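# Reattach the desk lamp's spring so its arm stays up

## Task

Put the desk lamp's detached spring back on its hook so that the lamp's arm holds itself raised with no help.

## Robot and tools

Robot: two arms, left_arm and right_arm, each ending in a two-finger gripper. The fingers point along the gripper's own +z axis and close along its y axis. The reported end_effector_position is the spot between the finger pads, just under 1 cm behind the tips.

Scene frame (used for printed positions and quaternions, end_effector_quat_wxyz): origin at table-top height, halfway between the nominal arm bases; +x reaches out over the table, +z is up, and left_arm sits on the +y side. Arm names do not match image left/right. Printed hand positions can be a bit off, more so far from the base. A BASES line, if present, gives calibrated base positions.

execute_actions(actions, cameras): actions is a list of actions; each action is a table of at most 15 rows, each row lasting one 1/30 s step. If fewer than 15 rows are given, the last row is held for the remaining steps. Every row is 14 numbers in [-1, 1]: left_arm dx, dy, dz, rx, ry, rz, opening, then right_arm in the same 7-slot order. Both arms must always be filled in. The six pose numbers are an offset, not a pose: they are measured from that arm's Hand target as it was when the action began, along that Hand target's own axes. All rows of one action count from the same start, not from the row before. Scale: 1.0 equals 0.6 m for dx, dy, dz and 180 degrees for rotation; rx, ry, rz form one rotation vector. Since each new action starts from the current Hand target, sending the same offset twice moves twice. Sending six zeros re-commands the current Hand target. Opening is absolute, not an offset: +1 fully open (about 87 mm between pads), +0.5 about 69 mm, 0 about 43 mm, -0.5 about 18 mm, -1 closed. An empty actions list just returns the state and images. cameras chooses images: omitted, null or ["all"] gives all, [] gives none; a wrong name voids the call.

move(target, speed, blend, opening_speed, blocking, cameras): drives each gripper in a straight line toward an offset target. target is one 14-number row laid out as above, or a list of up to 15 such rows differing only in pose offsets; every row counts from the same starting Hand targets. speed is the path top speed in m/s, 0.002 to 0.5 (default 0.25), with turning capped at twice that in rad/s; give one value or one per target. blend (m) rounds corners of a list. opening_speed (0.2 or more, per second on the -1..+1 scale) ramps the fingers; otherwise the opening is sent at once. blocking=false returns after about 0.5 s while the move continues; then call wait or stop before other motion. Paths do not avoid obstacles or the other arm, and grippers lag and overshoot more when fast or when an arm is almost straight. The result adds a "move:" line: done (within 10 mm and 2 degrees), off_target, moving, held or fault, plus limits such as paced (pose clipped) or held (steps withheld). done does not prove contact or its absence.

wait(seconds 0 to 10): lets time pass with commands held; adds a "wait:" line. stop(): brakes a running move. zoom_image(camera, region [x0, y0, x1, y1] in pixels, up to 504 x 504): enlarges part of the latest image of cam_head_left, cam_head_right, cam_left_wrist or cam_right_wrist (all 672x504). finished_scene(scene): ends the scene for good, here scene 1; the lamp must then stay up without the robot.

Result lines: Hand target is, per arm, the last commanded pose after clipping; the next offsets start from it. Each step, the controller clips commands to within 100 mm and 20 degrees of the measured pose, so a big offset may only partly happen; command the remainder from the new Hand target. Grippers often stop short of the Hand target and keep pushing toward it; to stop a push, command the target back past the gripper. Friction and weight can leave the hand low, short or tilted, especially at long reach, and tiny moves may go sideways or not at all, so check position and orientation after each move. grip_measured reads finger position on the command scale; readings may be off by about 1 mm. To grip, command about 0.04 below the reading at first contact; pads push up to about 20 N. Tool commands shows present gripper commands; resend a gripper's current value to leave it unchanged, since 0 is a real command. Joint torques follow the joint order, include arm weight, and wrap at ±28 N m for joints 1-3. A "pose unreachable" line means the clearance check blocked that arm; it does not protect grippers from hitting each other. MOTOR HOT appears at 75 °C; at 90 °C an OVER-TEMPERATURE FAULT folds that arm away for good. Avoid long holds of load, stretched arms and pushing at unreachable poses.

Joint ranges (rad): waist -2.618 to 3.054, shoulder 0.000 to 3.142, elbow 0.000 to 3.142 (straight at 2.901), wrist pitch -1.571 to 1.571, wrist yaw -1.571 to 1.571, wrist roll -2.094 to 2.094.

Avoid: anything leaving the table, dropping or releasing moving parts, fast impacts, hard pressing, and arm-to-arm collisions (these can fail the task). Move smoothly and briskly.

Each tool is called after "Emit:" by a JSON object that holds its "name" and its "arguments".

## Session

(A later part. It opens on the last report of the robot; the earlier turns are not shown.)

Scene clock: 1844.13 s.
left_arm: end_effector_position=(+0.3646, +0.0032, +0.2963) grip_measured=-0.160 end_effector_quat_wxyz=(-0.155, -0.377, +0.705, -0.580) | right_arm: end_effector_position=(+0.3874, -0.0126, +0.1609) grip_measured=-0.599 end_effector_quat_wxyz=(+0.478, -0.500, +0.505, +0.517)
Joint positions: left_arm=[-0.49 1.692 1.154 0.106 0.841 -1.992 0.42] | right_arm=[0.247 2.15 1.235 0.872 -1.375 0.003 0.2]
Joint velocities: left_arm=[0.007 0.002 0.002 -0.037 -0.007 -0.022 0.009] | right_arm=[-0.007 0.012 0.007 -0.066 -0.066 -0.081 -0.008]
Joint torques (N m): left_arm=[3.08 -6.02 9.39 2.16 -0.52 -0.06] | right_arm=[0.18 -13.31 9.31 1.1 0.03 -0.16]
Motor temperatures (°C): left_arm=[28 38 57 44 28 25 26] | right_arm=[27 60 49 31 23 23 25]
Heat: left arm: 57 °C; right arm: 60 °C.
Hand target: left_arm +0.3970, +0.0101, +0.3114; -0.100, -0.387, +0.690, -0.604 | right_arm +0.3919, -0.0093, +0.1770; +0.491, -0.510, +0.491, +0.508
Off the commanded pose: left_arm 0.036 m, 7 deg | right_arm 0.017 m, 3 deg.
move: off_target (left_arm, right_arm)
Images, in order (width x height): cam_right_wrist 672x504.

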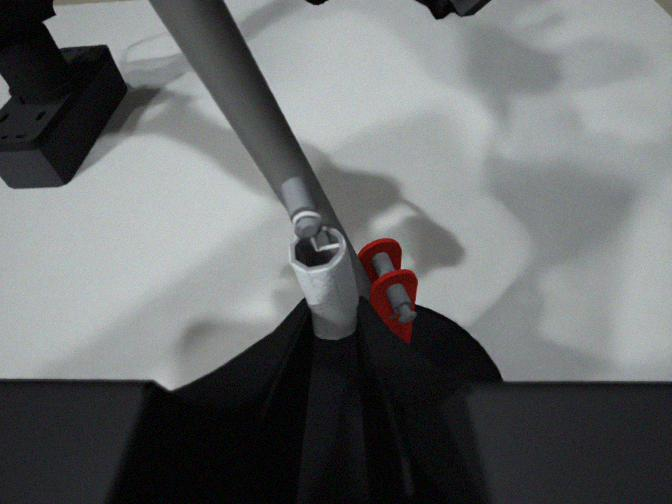

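Emit:
{"name": "move", "arguments": {"target": [0, 0, 0, 0, 0, 0, -0.16, 0, 0, 0, 0, 0, 0, -0.42], "opening_speed": 0.6, "cameras": []}}

Emit:
{"name": "move", "arguments": {"target": [0, 0, 0, 0, 0, 0, -0.16, 0.018, 0, 0, 0, 0, 0, -0.42], "speed": 0.05, "cameras": ["cam_right_wrist"]}}

Emit:
{"name": "zoom_image", "arguments": {"camera": "cam_right_wrist", "region": [230, 130, 480, 380]}}

Scene clock: 1853.60 s.
left_arm: end_effector_position=(+0.3646, +0.0032, +0.2963) grip_measured=-0.160 end_effector_quat_wxyz=(-0.155, -0.377, +0.705, -0.580) | right_arm: end_effector_position=(+0.3874, -0.0126, +0.1609) grip_measured=-0.420 end_effector_quat_wxyz=(+0.478, -0.500, +0.504, +0.517)
Joint positions: left_arm=[-0.49 1.692 1.154 0.106 0.841 -1.992 0.42] | right_arm=[0.247 2.15 1.235 0.872 -1.375 0.002 0.29]
Joint velocities: left_arm=[-0.007 0.002 -0.017 0.051 -0.007 0.022 0.006] | right_arm=[-0.012 0.027 -0.017 0.037 0.037 0.022 -0.004]
Joint torques (N m): left_arm=[3.08 -6.02 9.4 2.16 -0.52 -0.06] | right_arm=[0.21 -13.33 9.31 1.1 0.03 -0.15]
Motor temperatures (°C): left_arm=[28 38 57 44 28 25 26] | right_arm=[27 60 50 31 23 24 25]
Heat: left arm: 57 °C; right arm: 60 °C.
Hand target: left_arm +0.3970, +0.0101, +0.3114; -0.100, -0.387, +0.690, -0.604 | right_arm +0.3919, -0.0093, +0.1770; +0.491, -0.510, +0.491, +0.508
Off the commanded pose: left_arm 0.036 m, 7 deg | right_arm 0.017 m, 3 deg.
move: off_target (left_arm, right_arm)
No camera images: "cameras" was empty.

Scene clock: 1854.33 s.
left_arm: end_effector_position=(+0.3646, +0.0032, +0.2963) grip_measured=-0.160 end_effector_quat_wxyz=(-0.155, -0.377, +0.705, -0.580) | right_arm: end_effector_position=(+0.3876, -0.0126, +0.1608) grip_measured=-0.420 end_effector_quat_wxyz=(+0.479, -0.501, +0.503, +0.516)
Joint positions: left_arm=[-0.49 1.692 1.154 0.106 0.841 -1.992 0.42] | right_arm=[0.247 2.15 1.235 0.872 -1.375 -0.003 0.29]
Joint velocities: left_arm=[-0.007 -0.002 -0.002 0.022 -0.051 0.007 -0.016] | right_arm=[-0.002 -0.007 0.007 -0.007 -0.007 -0.051 0.001]
Joint torques (N m): left_arm=[3.1 -6.02 9.39 2.16 -0.52 -0.06] | right_arm=[0.24 -10.91 8.35 1.36 0.04 -0.17]
Motor temperatures (°C): left_arm=[28 38 57 44 28 25 26] | right_arm=[27 60 50 31 23 24 25]
Heat: left arm: 57 °C; right arm: 60 °C.
Hand target: left_arm +0.3970, +0.0101, +0.3114; -0.100, -0.387, +0.690, -0.604 | right_arm +0.3918, -0.0093, +0.1663; +0.491, -0.510, +0.491, +0.508
Off the commanded pose: left_arm 0.036 m, 7 deg | right_arm 0.008 m, 2 deg.
move: off_target (left_arm)
Images, in order (width x height): cam_right_wrist 672x504.

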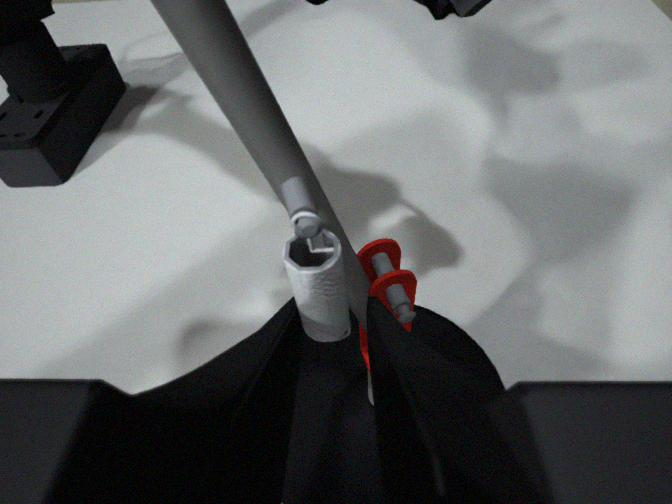

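Scaled by 2.016 from the camera's 672x504 image, which has a finer 960x720 frame.

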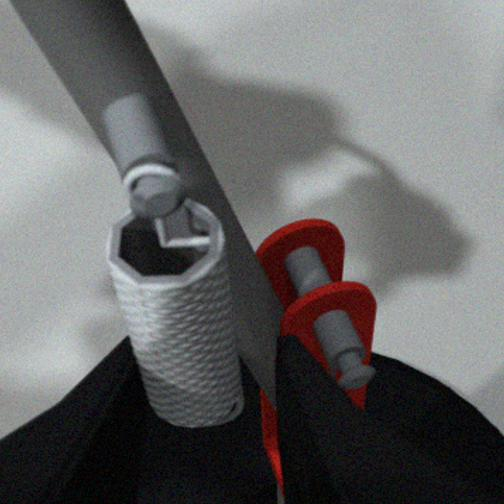

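Emit:
{"name": "execute_actions", "arguments": {"actions": []}}

Scene clock: 1879.33 s.
left_arm: end_effector_position=(+0.3646, +0.0032, +0.2963) grip_measured=-0.160 end_effector_quat_wxyz=(-0.155, -0.377, +0.705, -0.580) | right_arm: end_effector_position=(+0.3877, -0.0126, +0.1608) grip_measured=-0.420 end_effector_quat_wxyz=(+0.480, -0.501, +0.503, +0.516)
Joint positions: left_arm=[-0.49 1.692 1.154 0.106 0.841 -1.992 0.42] | right_arm=[0.247 2.15 1.235 0.872 -1.375 -0.004 0.29]
Joint velocities: left_arm=[-0.007 0.007 -0.032 -0.007 -0.022 0.051 -0.004] | right_arm=[0.022 -0.002 0.007 -0.022 -0.007 0.022 -0.015]
Joint torques (N m): left_arm=[3.08 -6.02 9.4 2.16 -0.52 -0.06] | right_arm=[0.24 -10.92 8.35 1.36 0.04 -0.15]
Motor temperatures (°C): left_arm=[28 38 58 44 28 25 26] | right_arm=[27 57 51 32 23 24 25]
Heat: left arm: 58 °C; right arm: 57 °C.
Hand target: left_arm +0.3970, +0.0101, +0.3114; -0.100, -0.387, +0.690, -0.604 | right_arm +0.3918, -0.0093, +0.1663; +0.491, -0.510, +0.491, +0.508
Tool commands: left_gripper/opening=-0.16 right_gripper/opening=-0.42
Off the commanded pose: left_arm 0.036 m, 7 deg | right_arm 0.008 m, 2 deg.

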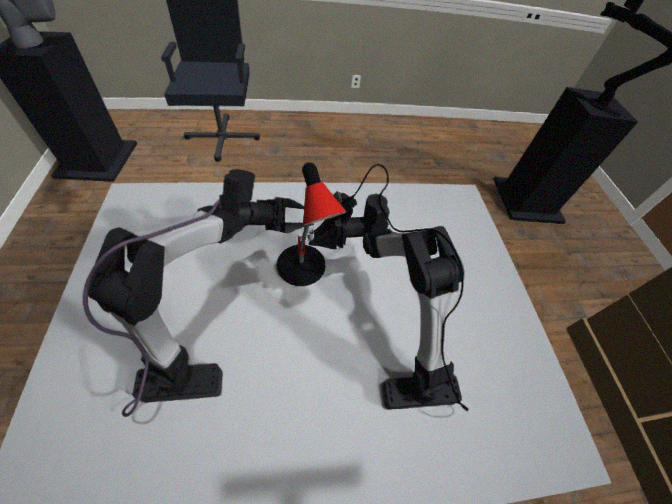

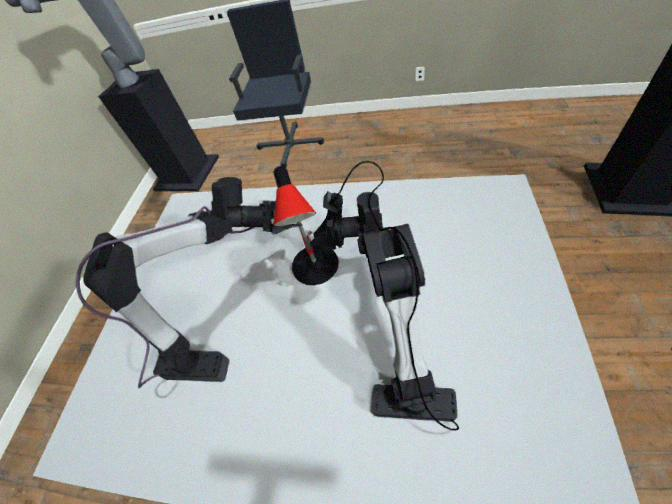

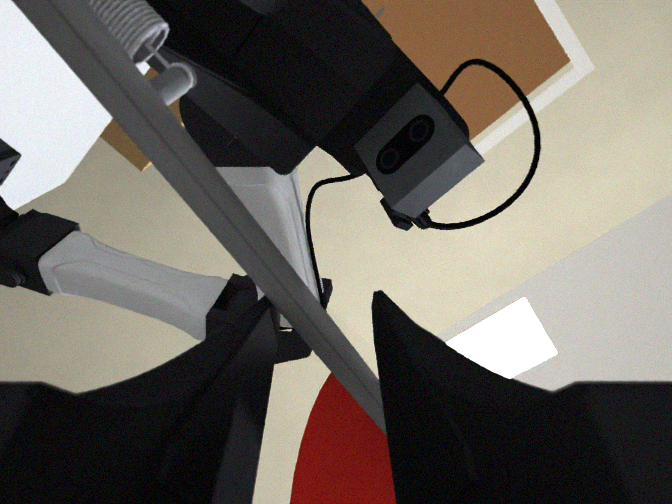

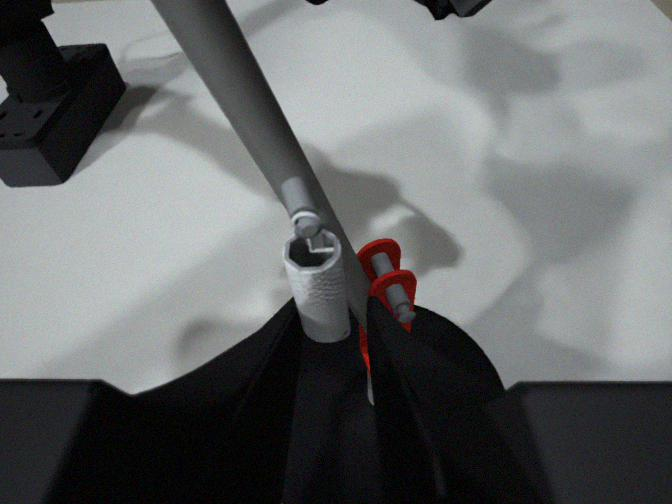

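Emit:
{"name": "zoom_image", "arguments": {"camera": "cam_right_wrist", "region": [230, 160, 450, 420]}}

Scaled by 1.938 from the camera's 672x504 image, which has a finer 960x720 frame.

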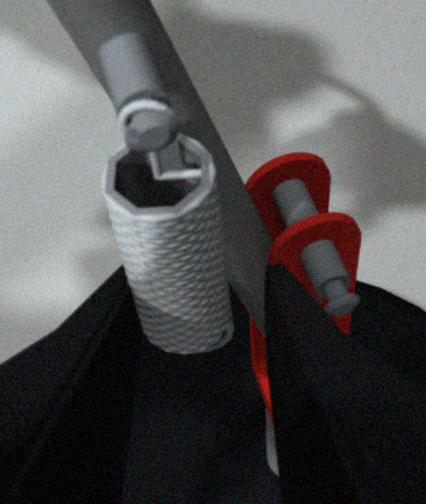

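Emit:
{"name": "move", "arguments": {"target": [0,0,0,0,0,0,-0.16, 0.02,0.002,0,0,0,0,-0.42], "speed": 0.03, "cameras": ["cam_right_wrist"]}}

Scene clock: 1895.70 s.
left_arm: end_effector_position=(+0.3646, +0.0032, +0.2963) grip_measured=-0.160 end_effector_quat_wxyz=(-0.155, -0.377, +0.705, -0.580) | right_arm: end_effector_position=(+0.3895, -0.0122, +0.1549) grip_measured=-0.420 end_effector_quat_wxyz=(+0.484, -0.505, +0.499, +0.512)
Joint positions: left_arm=[-0.49 1.692 1.154 0.106 0.841 -1.992 0.42] | right_arm=[0.247 2.169 1.235 0.899 -1.375 -0.012 0.29]
Joint velocities: left_arm=[-0.007 -0.007 0.012 -0.037 -0.081 -0.022 -0.006] | right_arm=[-0.007 -0.012 -0.007 0.051 0.007 0.081 0.004]
Joint torques (N m): left_arm=[3.1 -6.02 9.4 2.16 -0.52 -0.06] | right_arm=[0.32 -10.61 6.64 1.39 0.04 -0.14]
Motor temperatures (°C): left_arm=[28 38 58 44 28 25 26] | right_arm=[27 56 51 32 23 24 25]
Heat: left arm: 58 °C; right arm: 56 °C.
Hand target: left_arm +0.3970, +0.0101, +0.3114; -0.100, -0.387, +0.690, -0.604 | right_arm +0.3904, -0.0094, +0.1543; +0.490, -0.510, +0.492, +0.508
Off the commanded pose: left_arm 0.036 m, 7 deg | right_arm 0.003 m, 1 deg.
move: off_target (left_arm)
Images, in order (width x height): cam_right_wrist 672x504.

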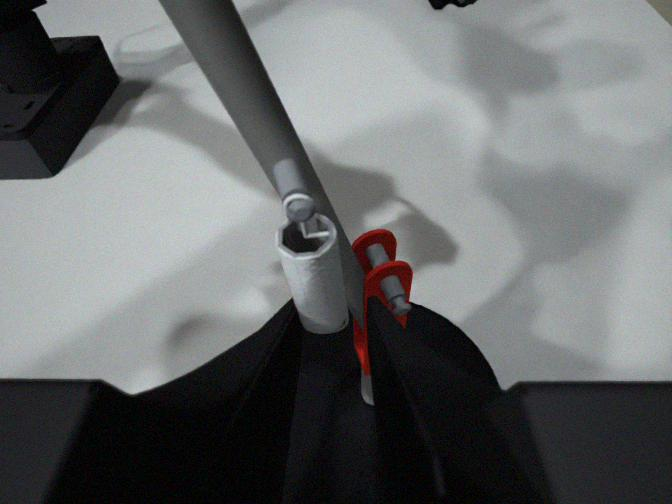

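Emit:
{"name": "move", "arguments": {"target": [0,0,0,0,0,0,-0.16, 0.002,0.004,0,0,0,0,-0.72], "speed": 0.03, "opening_speed": 0.2, "cameras": ["cam_right_wrist"]}}

Emit:
{"name": "zoom_image", "arguments": {"camera": "cam_right_wrist", "region": [230, 160, 450, 420]}}

Scene clock: 1900.90 s.
left_arm: end_effector_position=(+0.3646, +0.0032, +0.2963) grip_measured=-0.160 end_effector_quat_wxyz=(-0.155, -0.377, +0.705, -0.580) | right_arm: end_effector_position=(+0.3900, -0.0121, +0.1562) grip_measured=-0.597 end_effector_quat_wxyz=(+0.487, -0.507, +0.495, +0.510)
Joint positions: left_arm=[-0.49 1.692 1.154 0.106 0.841 -1.992 0.42] | right_arm=[0.247 2.169 1.235 0.911 -1.375 -0.013 0.202]
Joint velocities: left_arm=[0.007 -0.002 -0.007 0.007 -0.037 -0.022 -0.016] | right_arm=[-0.002 -0.017 -0.017 0.022 -0.022 -0.051 0.002]
Joint torques (N m): left_arm=[3.08 -6.02 9.39 2.16 -0.52 -0.06] | right_arm=[0.38 -10.93 5.29 1.4 0.06 -0.12]
Motor temperatures (°C): left_arm=[28 38 58 44 28 25 26] | right_arm=[27 55 51 32 23 24 25]
Heat: left arm: 58 °C; right arm: 55 °C.
Hand target: left_arm +0.3970, +0.0101, +0.3114; -0.100, -0.387, +0.690, -0.604 | right_arm +0.3880, -0.0095, +0.1531; +0.491, -0.510, +0.491, +0.508
Off the commanded pose: left_arm 0.036 m, 7 deg | right_arm 0.005 m, 1 deg.
move: off_target (left_arm)
Images, in order (width x height): cam_right_wrist 672x504.

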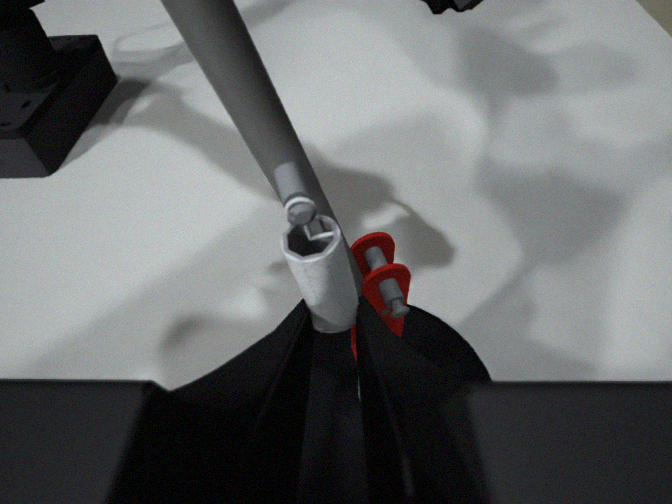

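Scaled by 1.938 from the camera's 672x504 image, which has a finer 960x720 frame.

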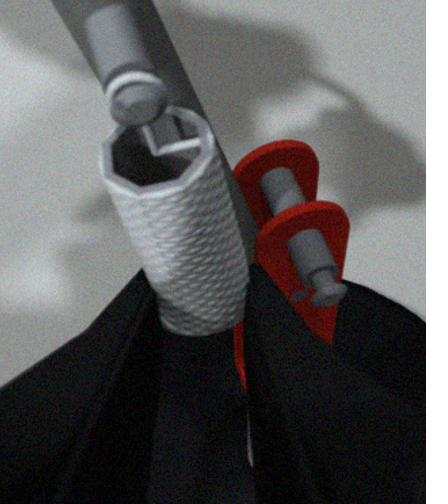

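Emit:
{"name": "move", "arguments": {"target": [0,0,0,0,0,0,-0.16, 0.017,0,0,0,0,0,-0.75], "speed": 0.03, "opening_speed": 0.5, "cameras": ["cam_right_wrist"]}}

Emit:
{"name": "zoom_image", "arguments": {"camera": "cam_right_wrist", "region": [230, 160, 450, 420]}}

Scene clock: 1910.03 s.
left_arm: end_effector_position=(+0.3646, +0.0032, +0.2963) grip_measured=-0.160 end_effector_quat_wxyz=(-0.155, -0.377, +0.705, -0.580) | right_arm: end_effector_position=(+0.3924, -0.0116, +0.1556) grip_measured=-0.597 end_effector_quat_wxyz=(+0.499, -0.515, +0.483, +0.502)
Joint positions: left_arm=[-0.49 1.692 1.154 0.106 0.841 -1.992 0.42] | right_arm=[0.247 2.183 1.235 0.963 -1.375 -0.015 0.202]
Joint velocities: left_arm=[-0.007 -0.007 0.007 -0.007 -0.007 0.066 -0.009] | right_arm=[-0.012 0.012 -0.002 -0.051 0.022 0.066 0.017]
Joint torques (N m): left_arm=[3.11 -6.04 9.39 2.16 -0.52 -0.06] | right_arm=[0.36 -9.76 4.33 1.28 0.08 -0.07]
Motor temperatures (°C): left_arm=[28 38 58 44 28 25 26] | right_arm=[27 55 49 32 23 23 25]
Heat: left arm: 58 °C; right arm: 55 °C.
Hand target: left_arm +0.3970, +0.0101, +0.3114; -0.100, -0.387, +0.690, -0.604 | right_arm +0.3880, -0.0096, +0.1430; +0.491, -0.510, +0.491, +0.508
Off the commanded pose: left_arm 0.036 m, 7 deg | right_arm 0.014 m, 2 deg.
move: off_target (left_arm, right_arm)
Images, in order (width x height): cam_right_wrist 672x504.

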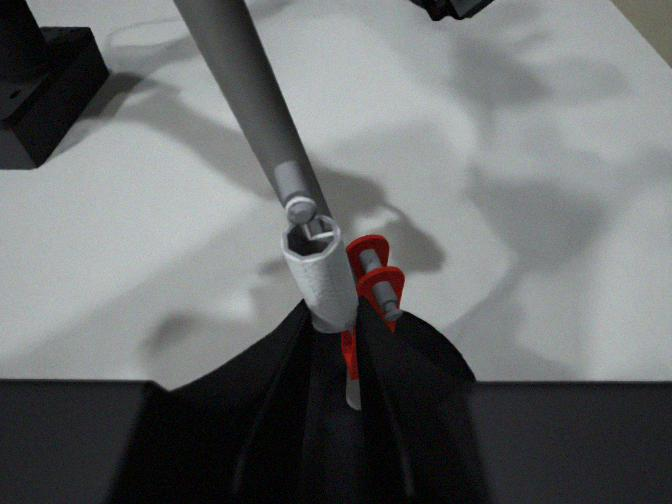

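Scaled by 1.938 from the camera's 672x504 image, which has a finer 960x720 frame.

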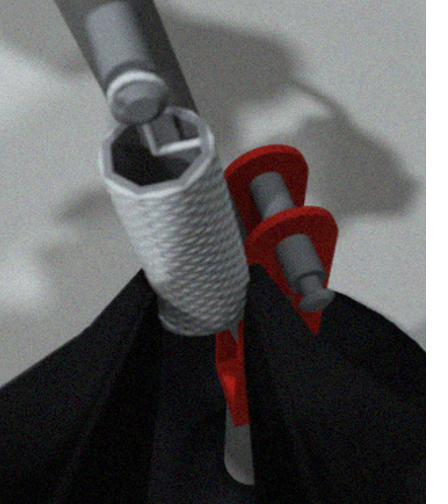

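Emit:
{"name": "zoom_image", "arguments": {"camera": "cam_right_wrist", "region": [270, 190, 380, 350]}}

Scaled by 3.150 from the camera's 672x504 image, which has a finer 960x720 frame.

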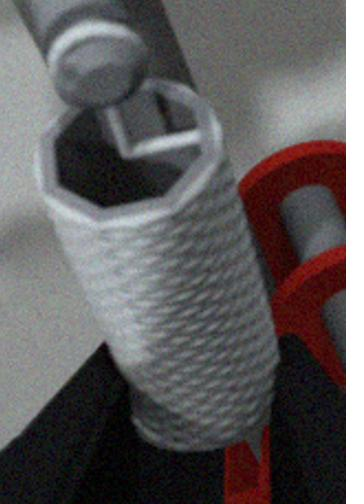

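Emit:
{"name": "move", "arguments": {"target": [0,0,0,0,0,0,-0.16, 0.017,0.004,0,0,0,0,-0.78], "speed": 0.03, "opening_speed": 0.5, "cameras": ["cam_right_wrist"]}}

Emit:
{"name": "zoom_image", "arguments": {"camera": "cam_right_wrist", "region": [230, 160, 450, 420]}}

Scene clock: 1930.53 s.
left_arm: end_effector_position=(+0.3646, +0.0032, +0.2963) grip_measured=-0.160 end_effector_quat_wxyz=(-0.155, -0.377, +0.705, -0.580) | right_arm: end_effector_position=(+0.3911, -0.0119, +0.1545) grip_measured=-0.599 end_effector_quat_wxyz=(+0.512, -0.523, +0.470, +0.494)
Joint positions: left_arm=[-0.49 1.692 1.154 0.106 0.841 -1.992 0.42] | right_arm=[0.247 2.189 1.215 1.031 -1.375 -0.015 0.2]
Joint velocities: left_arm=[0.002 -0.007 -0.012 0.037 -0.007 -0.037 -0.004] | right_arm=[0.007 0.022 -0.012 -0.037 -0.066 0.022 -0.005]
Joint torques (N m): left_arm=[3.1 -6.01 9.39 2.16 -0.52 -0.06] | right_arm=[0.42 -8.43 4.05 0.96 0.11 -0.03]
Motor temperatures (°C): left_arm=[28 38 59 44 28 25 26] | right_arm=[27 51 47 32 23 23 26]
Heat: left arm: 59 °C; right arm: 51 °C.
Hand target: left_arm +0.3970, +0.0101, +0.3114; -0.100, -0.387, +0.690, -0.604 | right_arm +0.3855, -0.0097, +0.1330; +0.491, -0.510, +0.491, +0.508
Off the commanded pose: left_arm 0.036 m, 7 deg | right_arm 0.023 m, 4 deg.
move: off_target (left_arm, right_arm)
Images, in order (width x height): cam_right_wrist 672x504.

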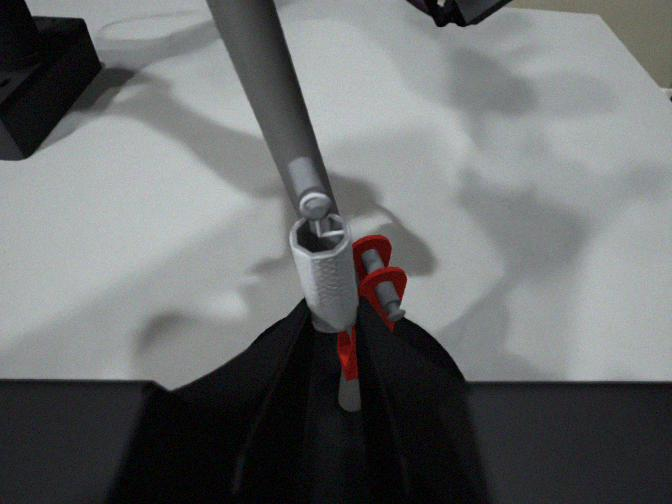

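Scaled by 1.938 from the camera's 672x504 image, which has a finer 960x720 frame.

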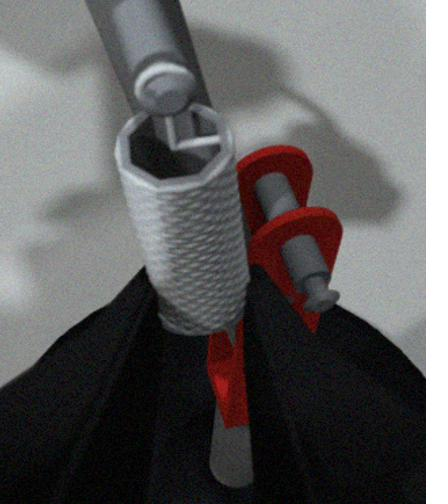

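Emit:
{"name": "wait", "arguments": {"seconds": 0.2}}

Emit:
{"name": "zoom_image", "arguments": {"camera": "cam_head_right", "region": [230, 150, 430, 300]}}

Emit:
{"name": "zoom_image", "arguments": {"camera": "cam_head_left", "region": [230, 150, 430, 300]}}

Scene clock: 1939.47 s.
left_arm: end_effector_position=(+0.3646, +0.0032, +0.2963) grip_measured=-0.160 end_effector_quat_wxyz=(-0.155, -0.377, +0.705, -0.580) | right_arm: end_effector_position=(+0.3911, -0.0119, +0.1546) grip_measured=-0.599 end_effector_quat_wxyz=(+0.512, -0.523, +0.470, +0.493)
Joint positions: left_arm=[-0.49 1.692 1.154 0.106 0.841 -1.992 0.42] | right_arm=[0.247 2.189 1.215 1.032 -1.375 -0.015 0.2]
Joint velocities: left_arm=[-0.017 -0.007 0.007 -0.037 0.022 -0.007 -0.009] | right_arm=[-0.002 -0.017 -0.007 0.051 0.007 -0.051 -0.008]
Joint torques (N m): left_arm=[3.08 -6.02 9.39 2.16 -0.52 -0.06] | right_arm=[0.42 -8.43 4.11 0.98 0.12 -0.02]
Motor temperatures (°C): left_arm=[28 38 59 44 28 25 26] | right_arm=[27 50 46 32 23 23 26]
Heat: left arm: 59 °C; right arm: 50 °C.
Hand target: left_arm +0.3970, +0.0101, +0.3114; -0.100, -0.387, +0.690, -0.604 | right_arm +0.3855, -0.0097, +0.1330; +0.491, -0.510, +0.491, +0.508
Tool commands: left_gripper/opening=-0.16 right_gripper/opening=-0.78
Off the commanded pose: left_arm 0.036 m, 7 deg | right_arm 0.023 m, 4 deg.
wait: 0.20 s; at rest from the start

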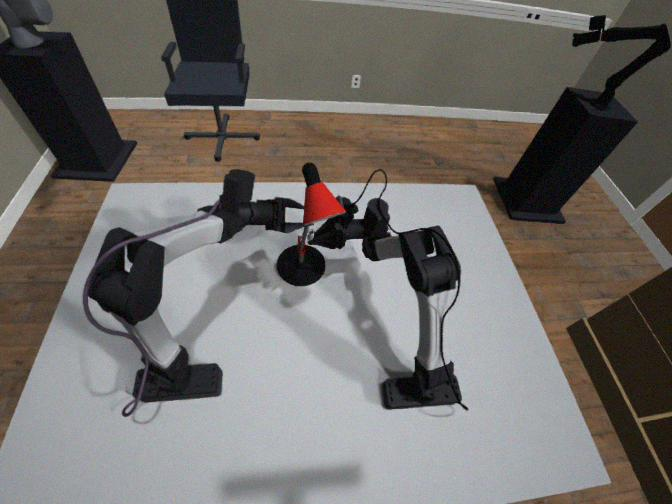

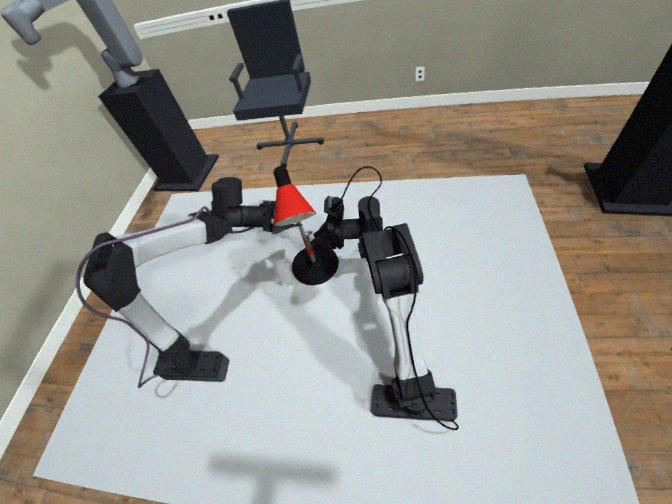

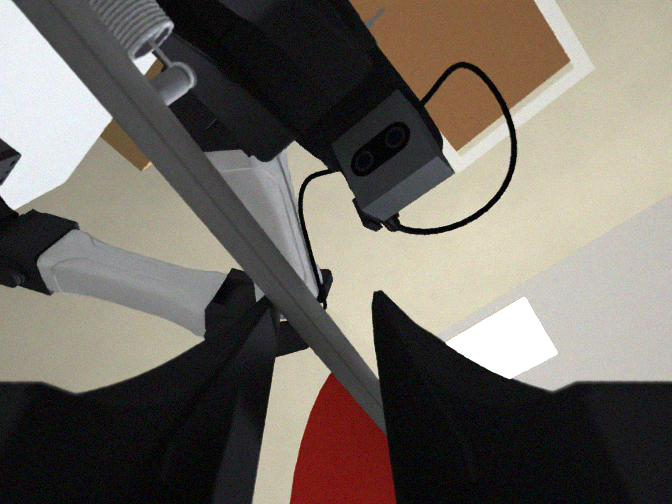

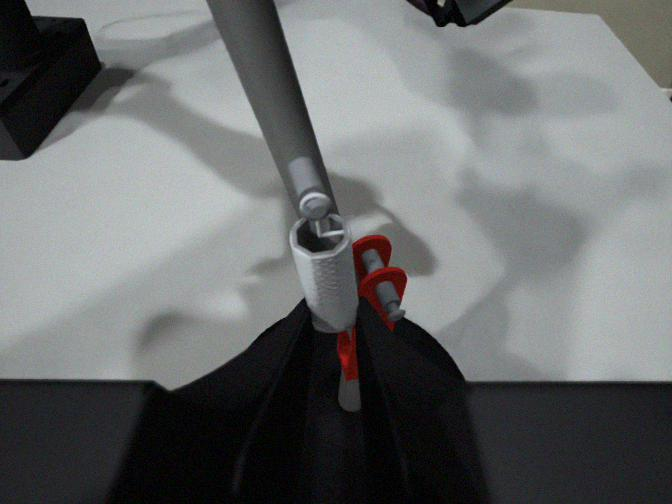

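Scaled by 2.520 from the camera's 672x504 image, which has a finer 960x720 frame.

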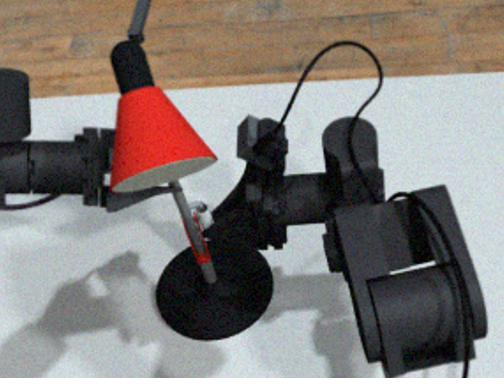

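Scaled by 2.520 from the camera's 672x504 image, which has a finer 960x720 frame.

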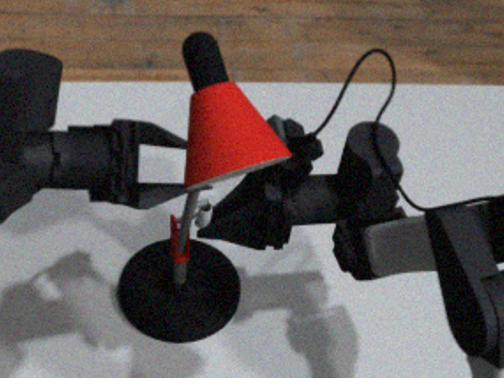

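Emit:
{"name": "zoom_image", "arguments": {"camera": "cam_left_wrist", "region": [60, 0, 230, 120]}}

Scaled by 2.965 from the camera's 672x504 image, which has a finer 960x720 frame.

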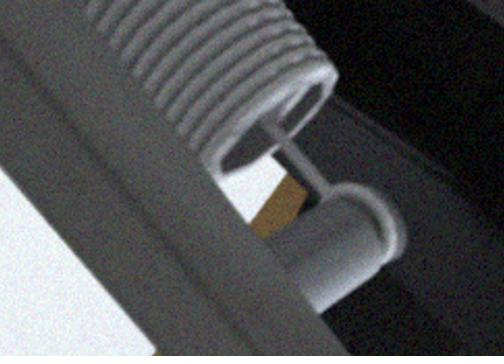

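Emit:
{"name": "move", "arguments": {"target": [0,0,0,0,0,0,-0.16, -0.033,0,0,0,0,0,-0.78], "speed": 0.03, "opening_speed": 0.5, "cameras": ["cam_left_wrist","cam_right_wrist"]}}

Emit:
{"name": "zoom_image", "arguments": {"camera": "cam_left_wrist", "region": [60, 0, 230, 120]}}

Emit:
{"name": "zoom_image", "arguments": {"camera": "cam_right_wrist", "region": [230, 160, 450, 420]}}

Scene clock: 1985.13 s.
left_arm: end_effector_position=(+0.3646, +0.0032, +0.2963) grip_measured=-0.160 end_effector_quat_wxyz=(-0.155, -0.377, +0.705, -0.580) | right_arm: end_effector_position=(+0.3903, -0.0119, +0.1546) grip_measured=-0.599 end_effector_quat_wxyz=(+0.507, -0.518, +0.475, +0.499)
Joint positions: left_arm=[-0.49 1.692 1.154 0.106 0.841 -1.992 0.42] | right_arm=[0.247 2.189 1.215 1.032 -1.375 0.005 0.2]
Joint velocities: left_arm=[0.002 -0.012 -0.002 -0.022 0.022 -0.007 -0.004] | right_arm=[-0.017 -0.007 0.002 -0.007 -0.022 0.037 -0.005]
Joint torques (N m): left_arm=[3.08 -6.02 9.4 2.16 -0.52 -0.06] | right_arm=[0.43 -12.6 5.46 0.72 0.11 0.07]
Motor temperatures (°C): left_arm=[28 38 60 44 28 25 26] | right_arm=[27 47 43 31 23 23 26]
Heat: left arm: 60 °C; right arm: 47 °C.
Hand target: left_arm +0.3970, +0.0101, +0.3114; -0.100, -0.387, +0.690, -0.604 | right_arm +0.3856, -0.0096, +0.1528; +0.491, -0.510, +0.491, +0.508
Off the commanded pose: left_arm 0.036 m, 7 deg | right_arm 0.006 m, 3 deg.
move: off_target (left_arm, right_arm)
Images, in order (width x height): cam_left_wrist 672x504, cam_right_wrist 672x504.

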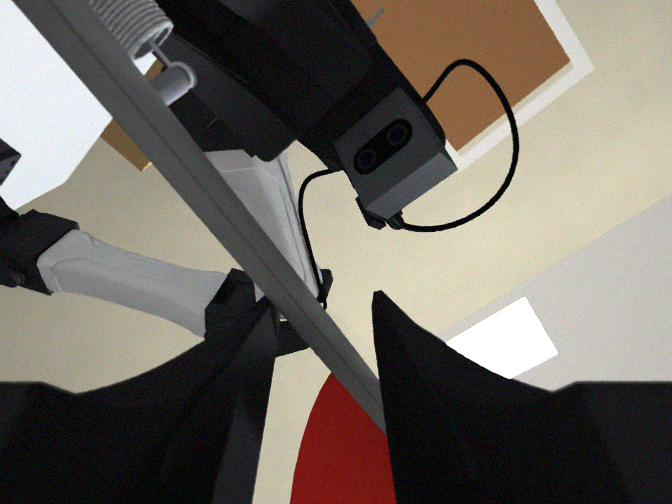

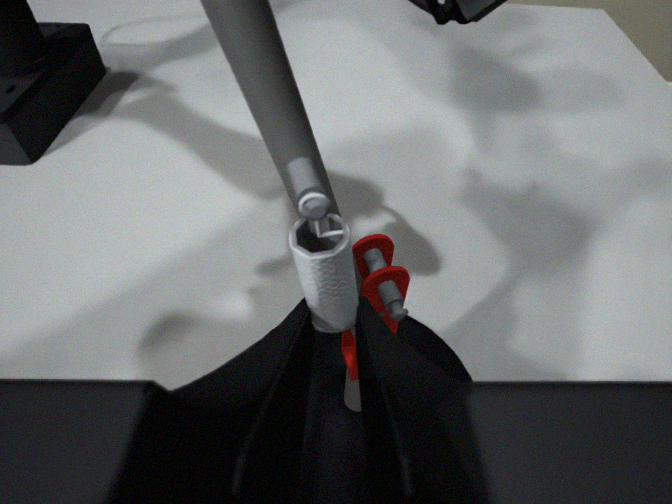

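Scaled by 2.965 from the camera's 672x504 image, which has a finer 960x720 frame.

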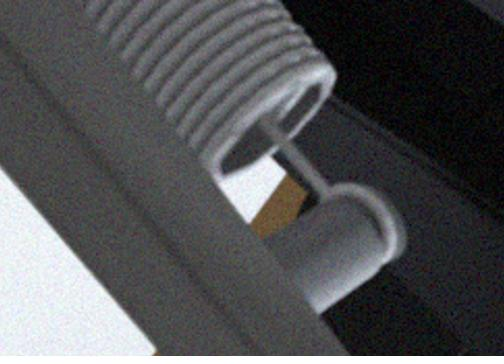

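Scaled by 1.938 from the camera's 672x504 image, which has a finer 960x720 frame.

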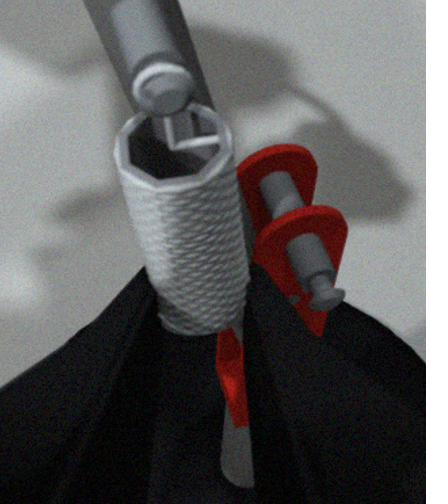

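Emit:
{"name": "move", "arguments": {"target": [0,0,0,0,0,0,-0.16, 0,0,0,0,0,0,-0.42], "speed": 0.03, "opening_speed": 0.5, "cameras": ["cam_right_wrist"]}}

Emit:
{"name": "move", "arguments": {"target": [0,0,0,0,0,0,-0.16, 0.02,0.004,0,0,0,0,-0.42], "speed": 0.03, "cameras": ["cam_left_wrist","cam_right_wrist"]}}

Emit:
{"name": "zoom_image", "arguments": {"camera": "cam_right_wrist", "region": [230, 160, 450, 420]}}

Scene clock: 1990.30 s.
left_arm: end_effector_position=(+0.3646, +0.0032, +0.2963) grip_measured=-0.160 end_effector_quat_wxyz=(-0.155, -0.377, +0.705, -0.580) | right_arm: end_effector_position=(+0.3881, -0.0124, +0.1479) grip_measured=-0.420 end_effector_quat_wxyz=(+0.489, -0.506, +0.494, +0.510)
Joint positions: left_arm=[-0.49 1.692 1.154 0.106 0.841 -1.992 0.42] | right_arm=[0.247 2.189 1.215 0.971 -1.374 0.005 0.29]
Joint velocities: left_arm=[-0.012 -0.002 -0.007 -0.007 -0.051 -0.022 -0.006] | right_arm=[-0.012 0.007 0.012 -0.051 0.022 0.051 0.004]
Joint torques (N m): left_arm=[3.1 -6.02 9.4 2.16 -0.52 -0.06] | right_arm=[0.46 -13.15 5.7 1.14 0.08 -0.18]
Motor temperatures (°C): left_arm=[28 38 60 44 28 25 26] | right_arm=[27 48 43 31 23 23 26]
Heat: left arm: 60 °C; right arm: 48 °C.
Hand target: left_arm +0.3970, +0.0101, +0.3114; -0.100, -0.387, +0.690, -0.604 | right_arm +0.3856, -0.0096, +0.1527; +0.491, -0.510, +0.491, +0.508
Off the commanded pose: left_arm 0.036 m, 7 deg | right_arm 0.006 m, 1 deg.
move: off_target (left_arm)
Images, in order (width x height): cam_right_wrist 672x504.

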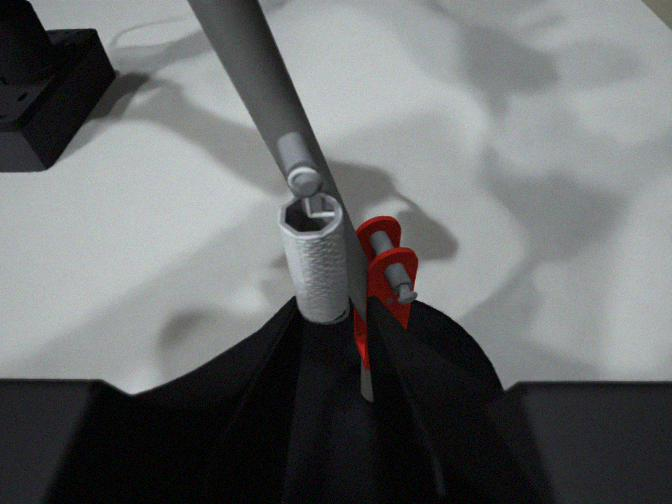

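Scene clock: 1991.10 s.
left_arm: end_effector_position=(+0.3646, +0.0032, +0.2963) grip_measured=-0.160 end_effector_quat_wxyz=(-0.155, -0.377, +0.705, -0.580) | right_arm: end_effector_position=(+0.3856, -0.0131, +0.1435) grip_measured=-0.420 end_effector_quat_wxyz=(+0.488, -0.506, +0.496, +0.510)
Joint positions: left_arm=[-0.49 1.692 1.154 0.106 0.841 -1.992 0.42] | right_arm=[0.247 2.189 1.2 0.971 -1.373 -0.005 0.29]
Joint velocities: left_arm=[-0.007 0.002 -0.007 -0.007 -0.037 -0.095 -0.001] | right_arm=[0.002 -0.002 -0.007 -0.037 -0.022 -0.051 -0.004]
Joint torques (N m): left_arm=[3.1 -6.02 9.37 2.16 -0.52 -0.06] | right_arm=[0.55 -10.96 5.12 1.37 0.06 -0.18]
Motor temperatures (°C): left_arm=[28 38 60 44 28 25 26] | right_arm=[27 49 43 31 23 23 26]
Heat: left arm: 60 °C; right arm: 49 °C.
Hand target: left_arm +0.3970, +0.0101, +0.3114; -0.100, -0.387, +0.690, -0.604 | right_arm +0.3831, -0.0098, +0.1407; +0.491, -0.510, +0.491, +0.508
Off the commanded pose: left_arm 0.036 m, 7 deg | right_arm 0.005 m, 1 deg.
move: off_target (left_arm)
Images, in order (width x height): cam_left_wrist 672x504, cam_right_wrist 672x504.

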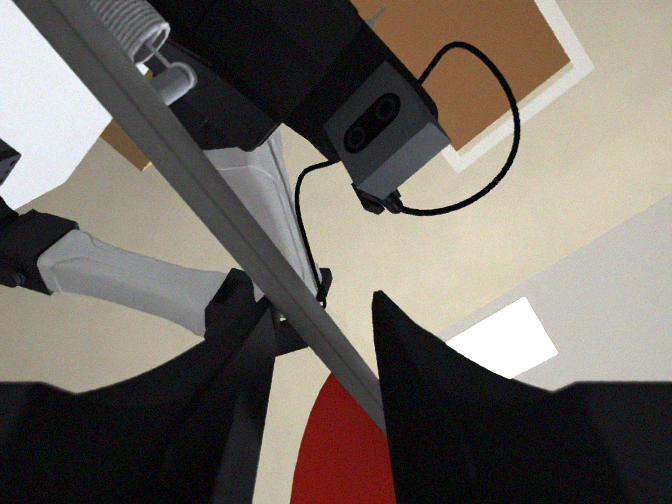

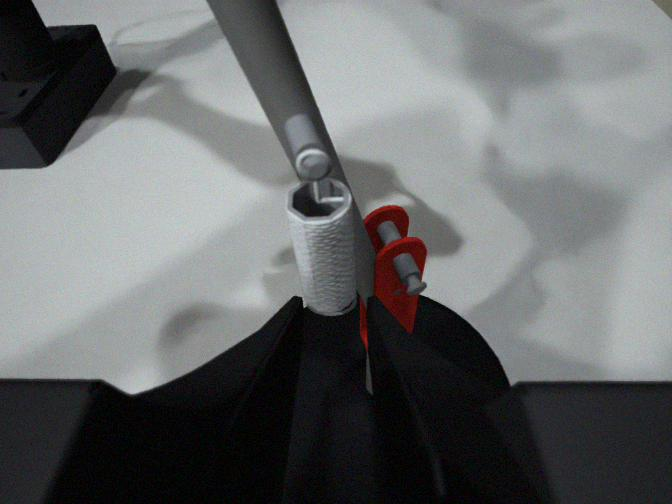

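Scaled by 1.938 from the camera's 672x504 image, which has a finer 960x720 frame.

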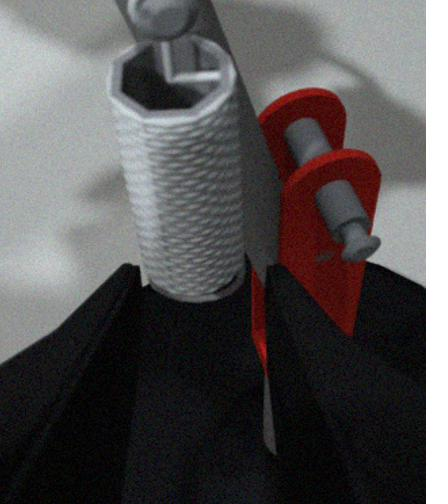

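Emit:
{"name": "move", "arguments": {"target": [0,0,0,0,0,0,-0.16, 0,0,0,0,0,0,-0.74], "speed": 0.03, "opening_speed": 0.2, "cameras": ["cam_left_wrist","cam_right_wrist"]}}

Emit:
{"name": "zoom_image", "arguments": {"camera": "cam_right_wrist", "region": [230, 160, 450, 420]}}

Scene clock: 2017.87 s.
left_arm: end_effector_position=(+0.3646, +0.0032, +0.2963) grip_measured=-0.160 end_effector_quat_wxyz=(-0.155, -0.377, +0.705, -0.580) | right_arm: end_effector_position=(+0.3857, -0.0131, +0.1435) grip_measured=-0.621 end_effector_quat_wxyz=(+0.488, -0.506, +0.495, +0.510)
Joint positions: left_arm=[-0.49 1.692 1.154 0.106 0.841 -1.992 0.42] | right_arm=[0.247 2.189 1.2 0.971 -1.373 -0.007 0.189]
Joint velocities: left_arm=[-0.007 -0.002 0.017 -0.007 -0.022 0.037 -0.004] | right_arm=[-0.012 -0.012 -0.022 0.022 -0.022 -0.007 -0.005]
Joint torques (N m): left_arm=[3.1 -6.02 9.39 2.16 -0.52 -0.06] | right_arm=[0.57 -10.99 5.12 1.37 0.06 -0.15]
Motor temperatures (°C): left_arm=[28 38 60 44 28 25 26] | right_arm=[27 53 43 32 23 23 25]
Heat: left arm: 60 °C; right arm: 53 °C.
Hand target: left_arm +0.3970, +0.0101, +0.3114; -0.100, -0.387, +0.690, -0.604 | right_arm +0.3831, -0.0098, +0.1407; +0.491, -0.510, +0.491, +0.508
Off the commanded pose: left_arm 0.036 m, 7 deg | right_arm 0.005 m, 1 deg.
move: off_target (left_arm)
Images, in order (width x height): cam_left_wrist 672x504, cam_right_wrist 672x504.

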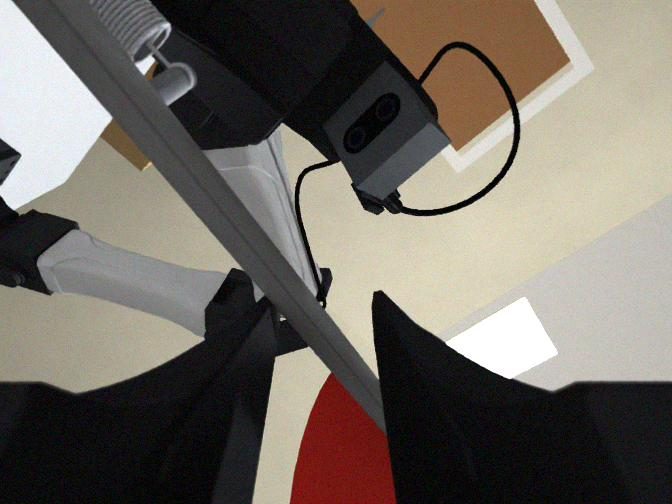

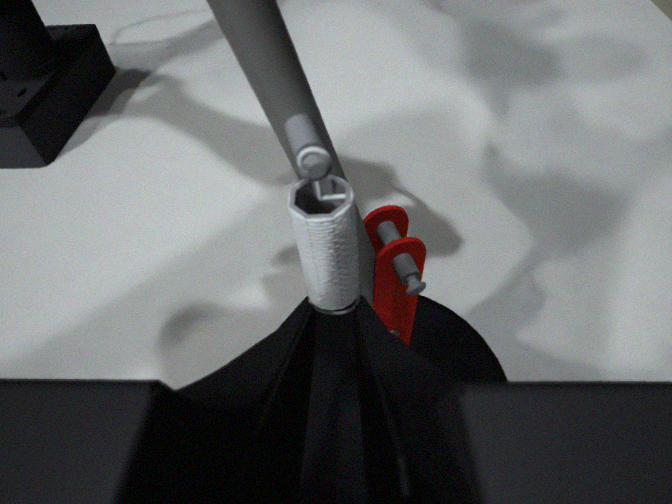

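Scaled by 1.938 from the camera's 672x504 image, which has a finer 960x720 frame.

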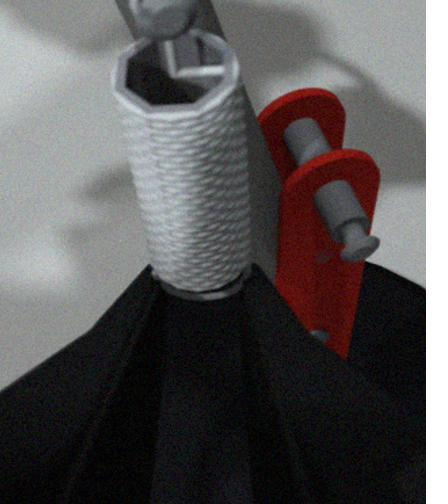

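Emit:
{"name": "move", "arguments": {"target": [0,0,0,0,0,0,-0.16, 0.02,0,0,0,0,0,-0.78], "speed": 0.03, "opening_speed": 0.5, "cameras": ["cam_left_wrist","cam_right_wrist"]}}

Emit:
{"name": "zoom_image", "arguments": {"camera": "cam_right_wrist", "region": [230, 160, 450, 420]}}

Emit:
{"name": "zoom_image", "arguments": {"camera": "cam_left_wrist", "region": [60, 0, 230, 120]}}

Scene clock: 2023.67 s.
left_arm: end_effector_position=(+0.3646, +0.0032, +0.2963) grip_measured=-0.160 end_effector_quat_wxyz=(-0.155, -0.377, +0.705, -0.580) | right_arm: end_effector_position=(+0.3882, -0.0126, +0.1425) grip_measured=-0.624 end_effector_quat_wxyz=(+0.502, -0.515, +0.482, +0.501)
Joint positions: left_arm=[-0.49 1.692 1.154 0.106 0.841 -1.992 0.42] | right_arm=[0.247 2.205 1.2 1.028 -1.373 -0.012 0.188]
Joint velocities: left_arm=[-0.012 -0.017 -0.012 -0.037 -0.007 -0.022 -0.014] | right_arm=[0.007 0.007 -0.002 -0.022 0.037 0.066 -0.002]
Joint torques (N m): left_arm=[3.08 -6.04 9.39 2.16 -0.52 -0.06] | right_arm=[0.51 -9.5 4.23 1.22 0.08 -0.08]
Motor temperatures (°C): left_arm=[28 38 60 44 28 25 26] | right_arm=[27 53 43 32 23 23 26]
Heat: left arm: 60 °C; right arm: 53 °C.
Hand target: left_arm +0.3970, +0.0101, +0.3114; -0.100, -0.387, +0.690, -0.604 | right_arm +0.3830, -0.0098, +0.1287; +0.490, -0.510, +0.491, +0.508
Off the commanded pose: left_arm 0.036 m, 7 deg | right_arm 0.015 m, 2 deg.
move: off_target (left_arm, right_arm)
Images, in order (width x height): cam_left_wrist 672x504, cam_right_wrist 672x504.

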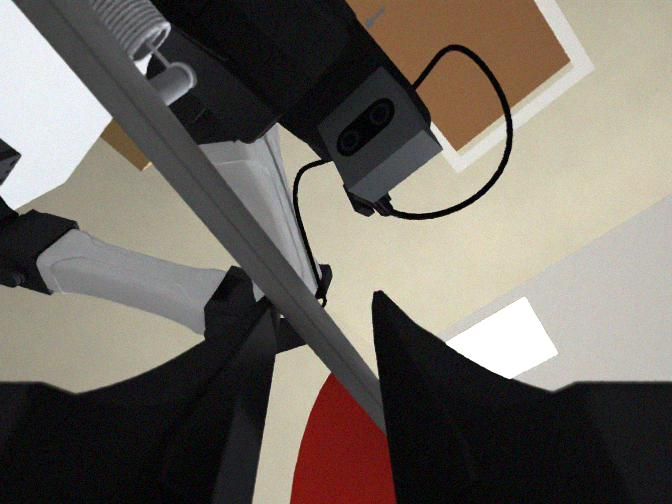

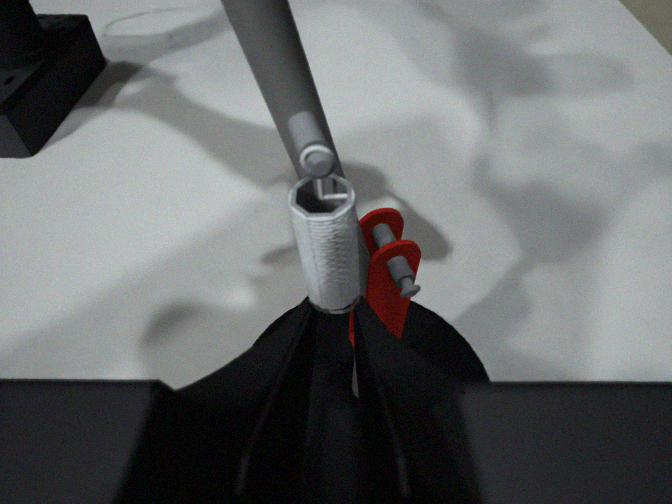

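Scaled by 1.938 from the camera's 672x504 image, which has a finer 960x720 frame.

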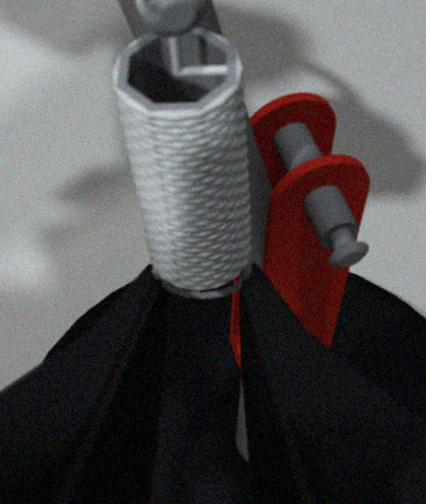

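Scaled by 2.965 from the camera's 672x504 image, which has a finer 960x720 frame.

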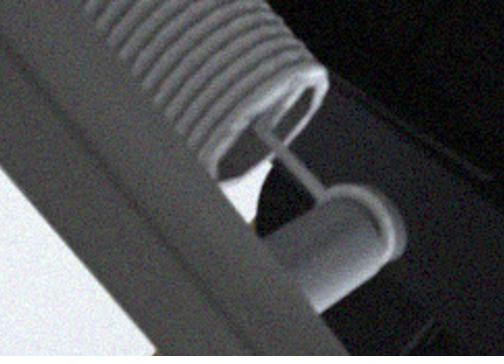

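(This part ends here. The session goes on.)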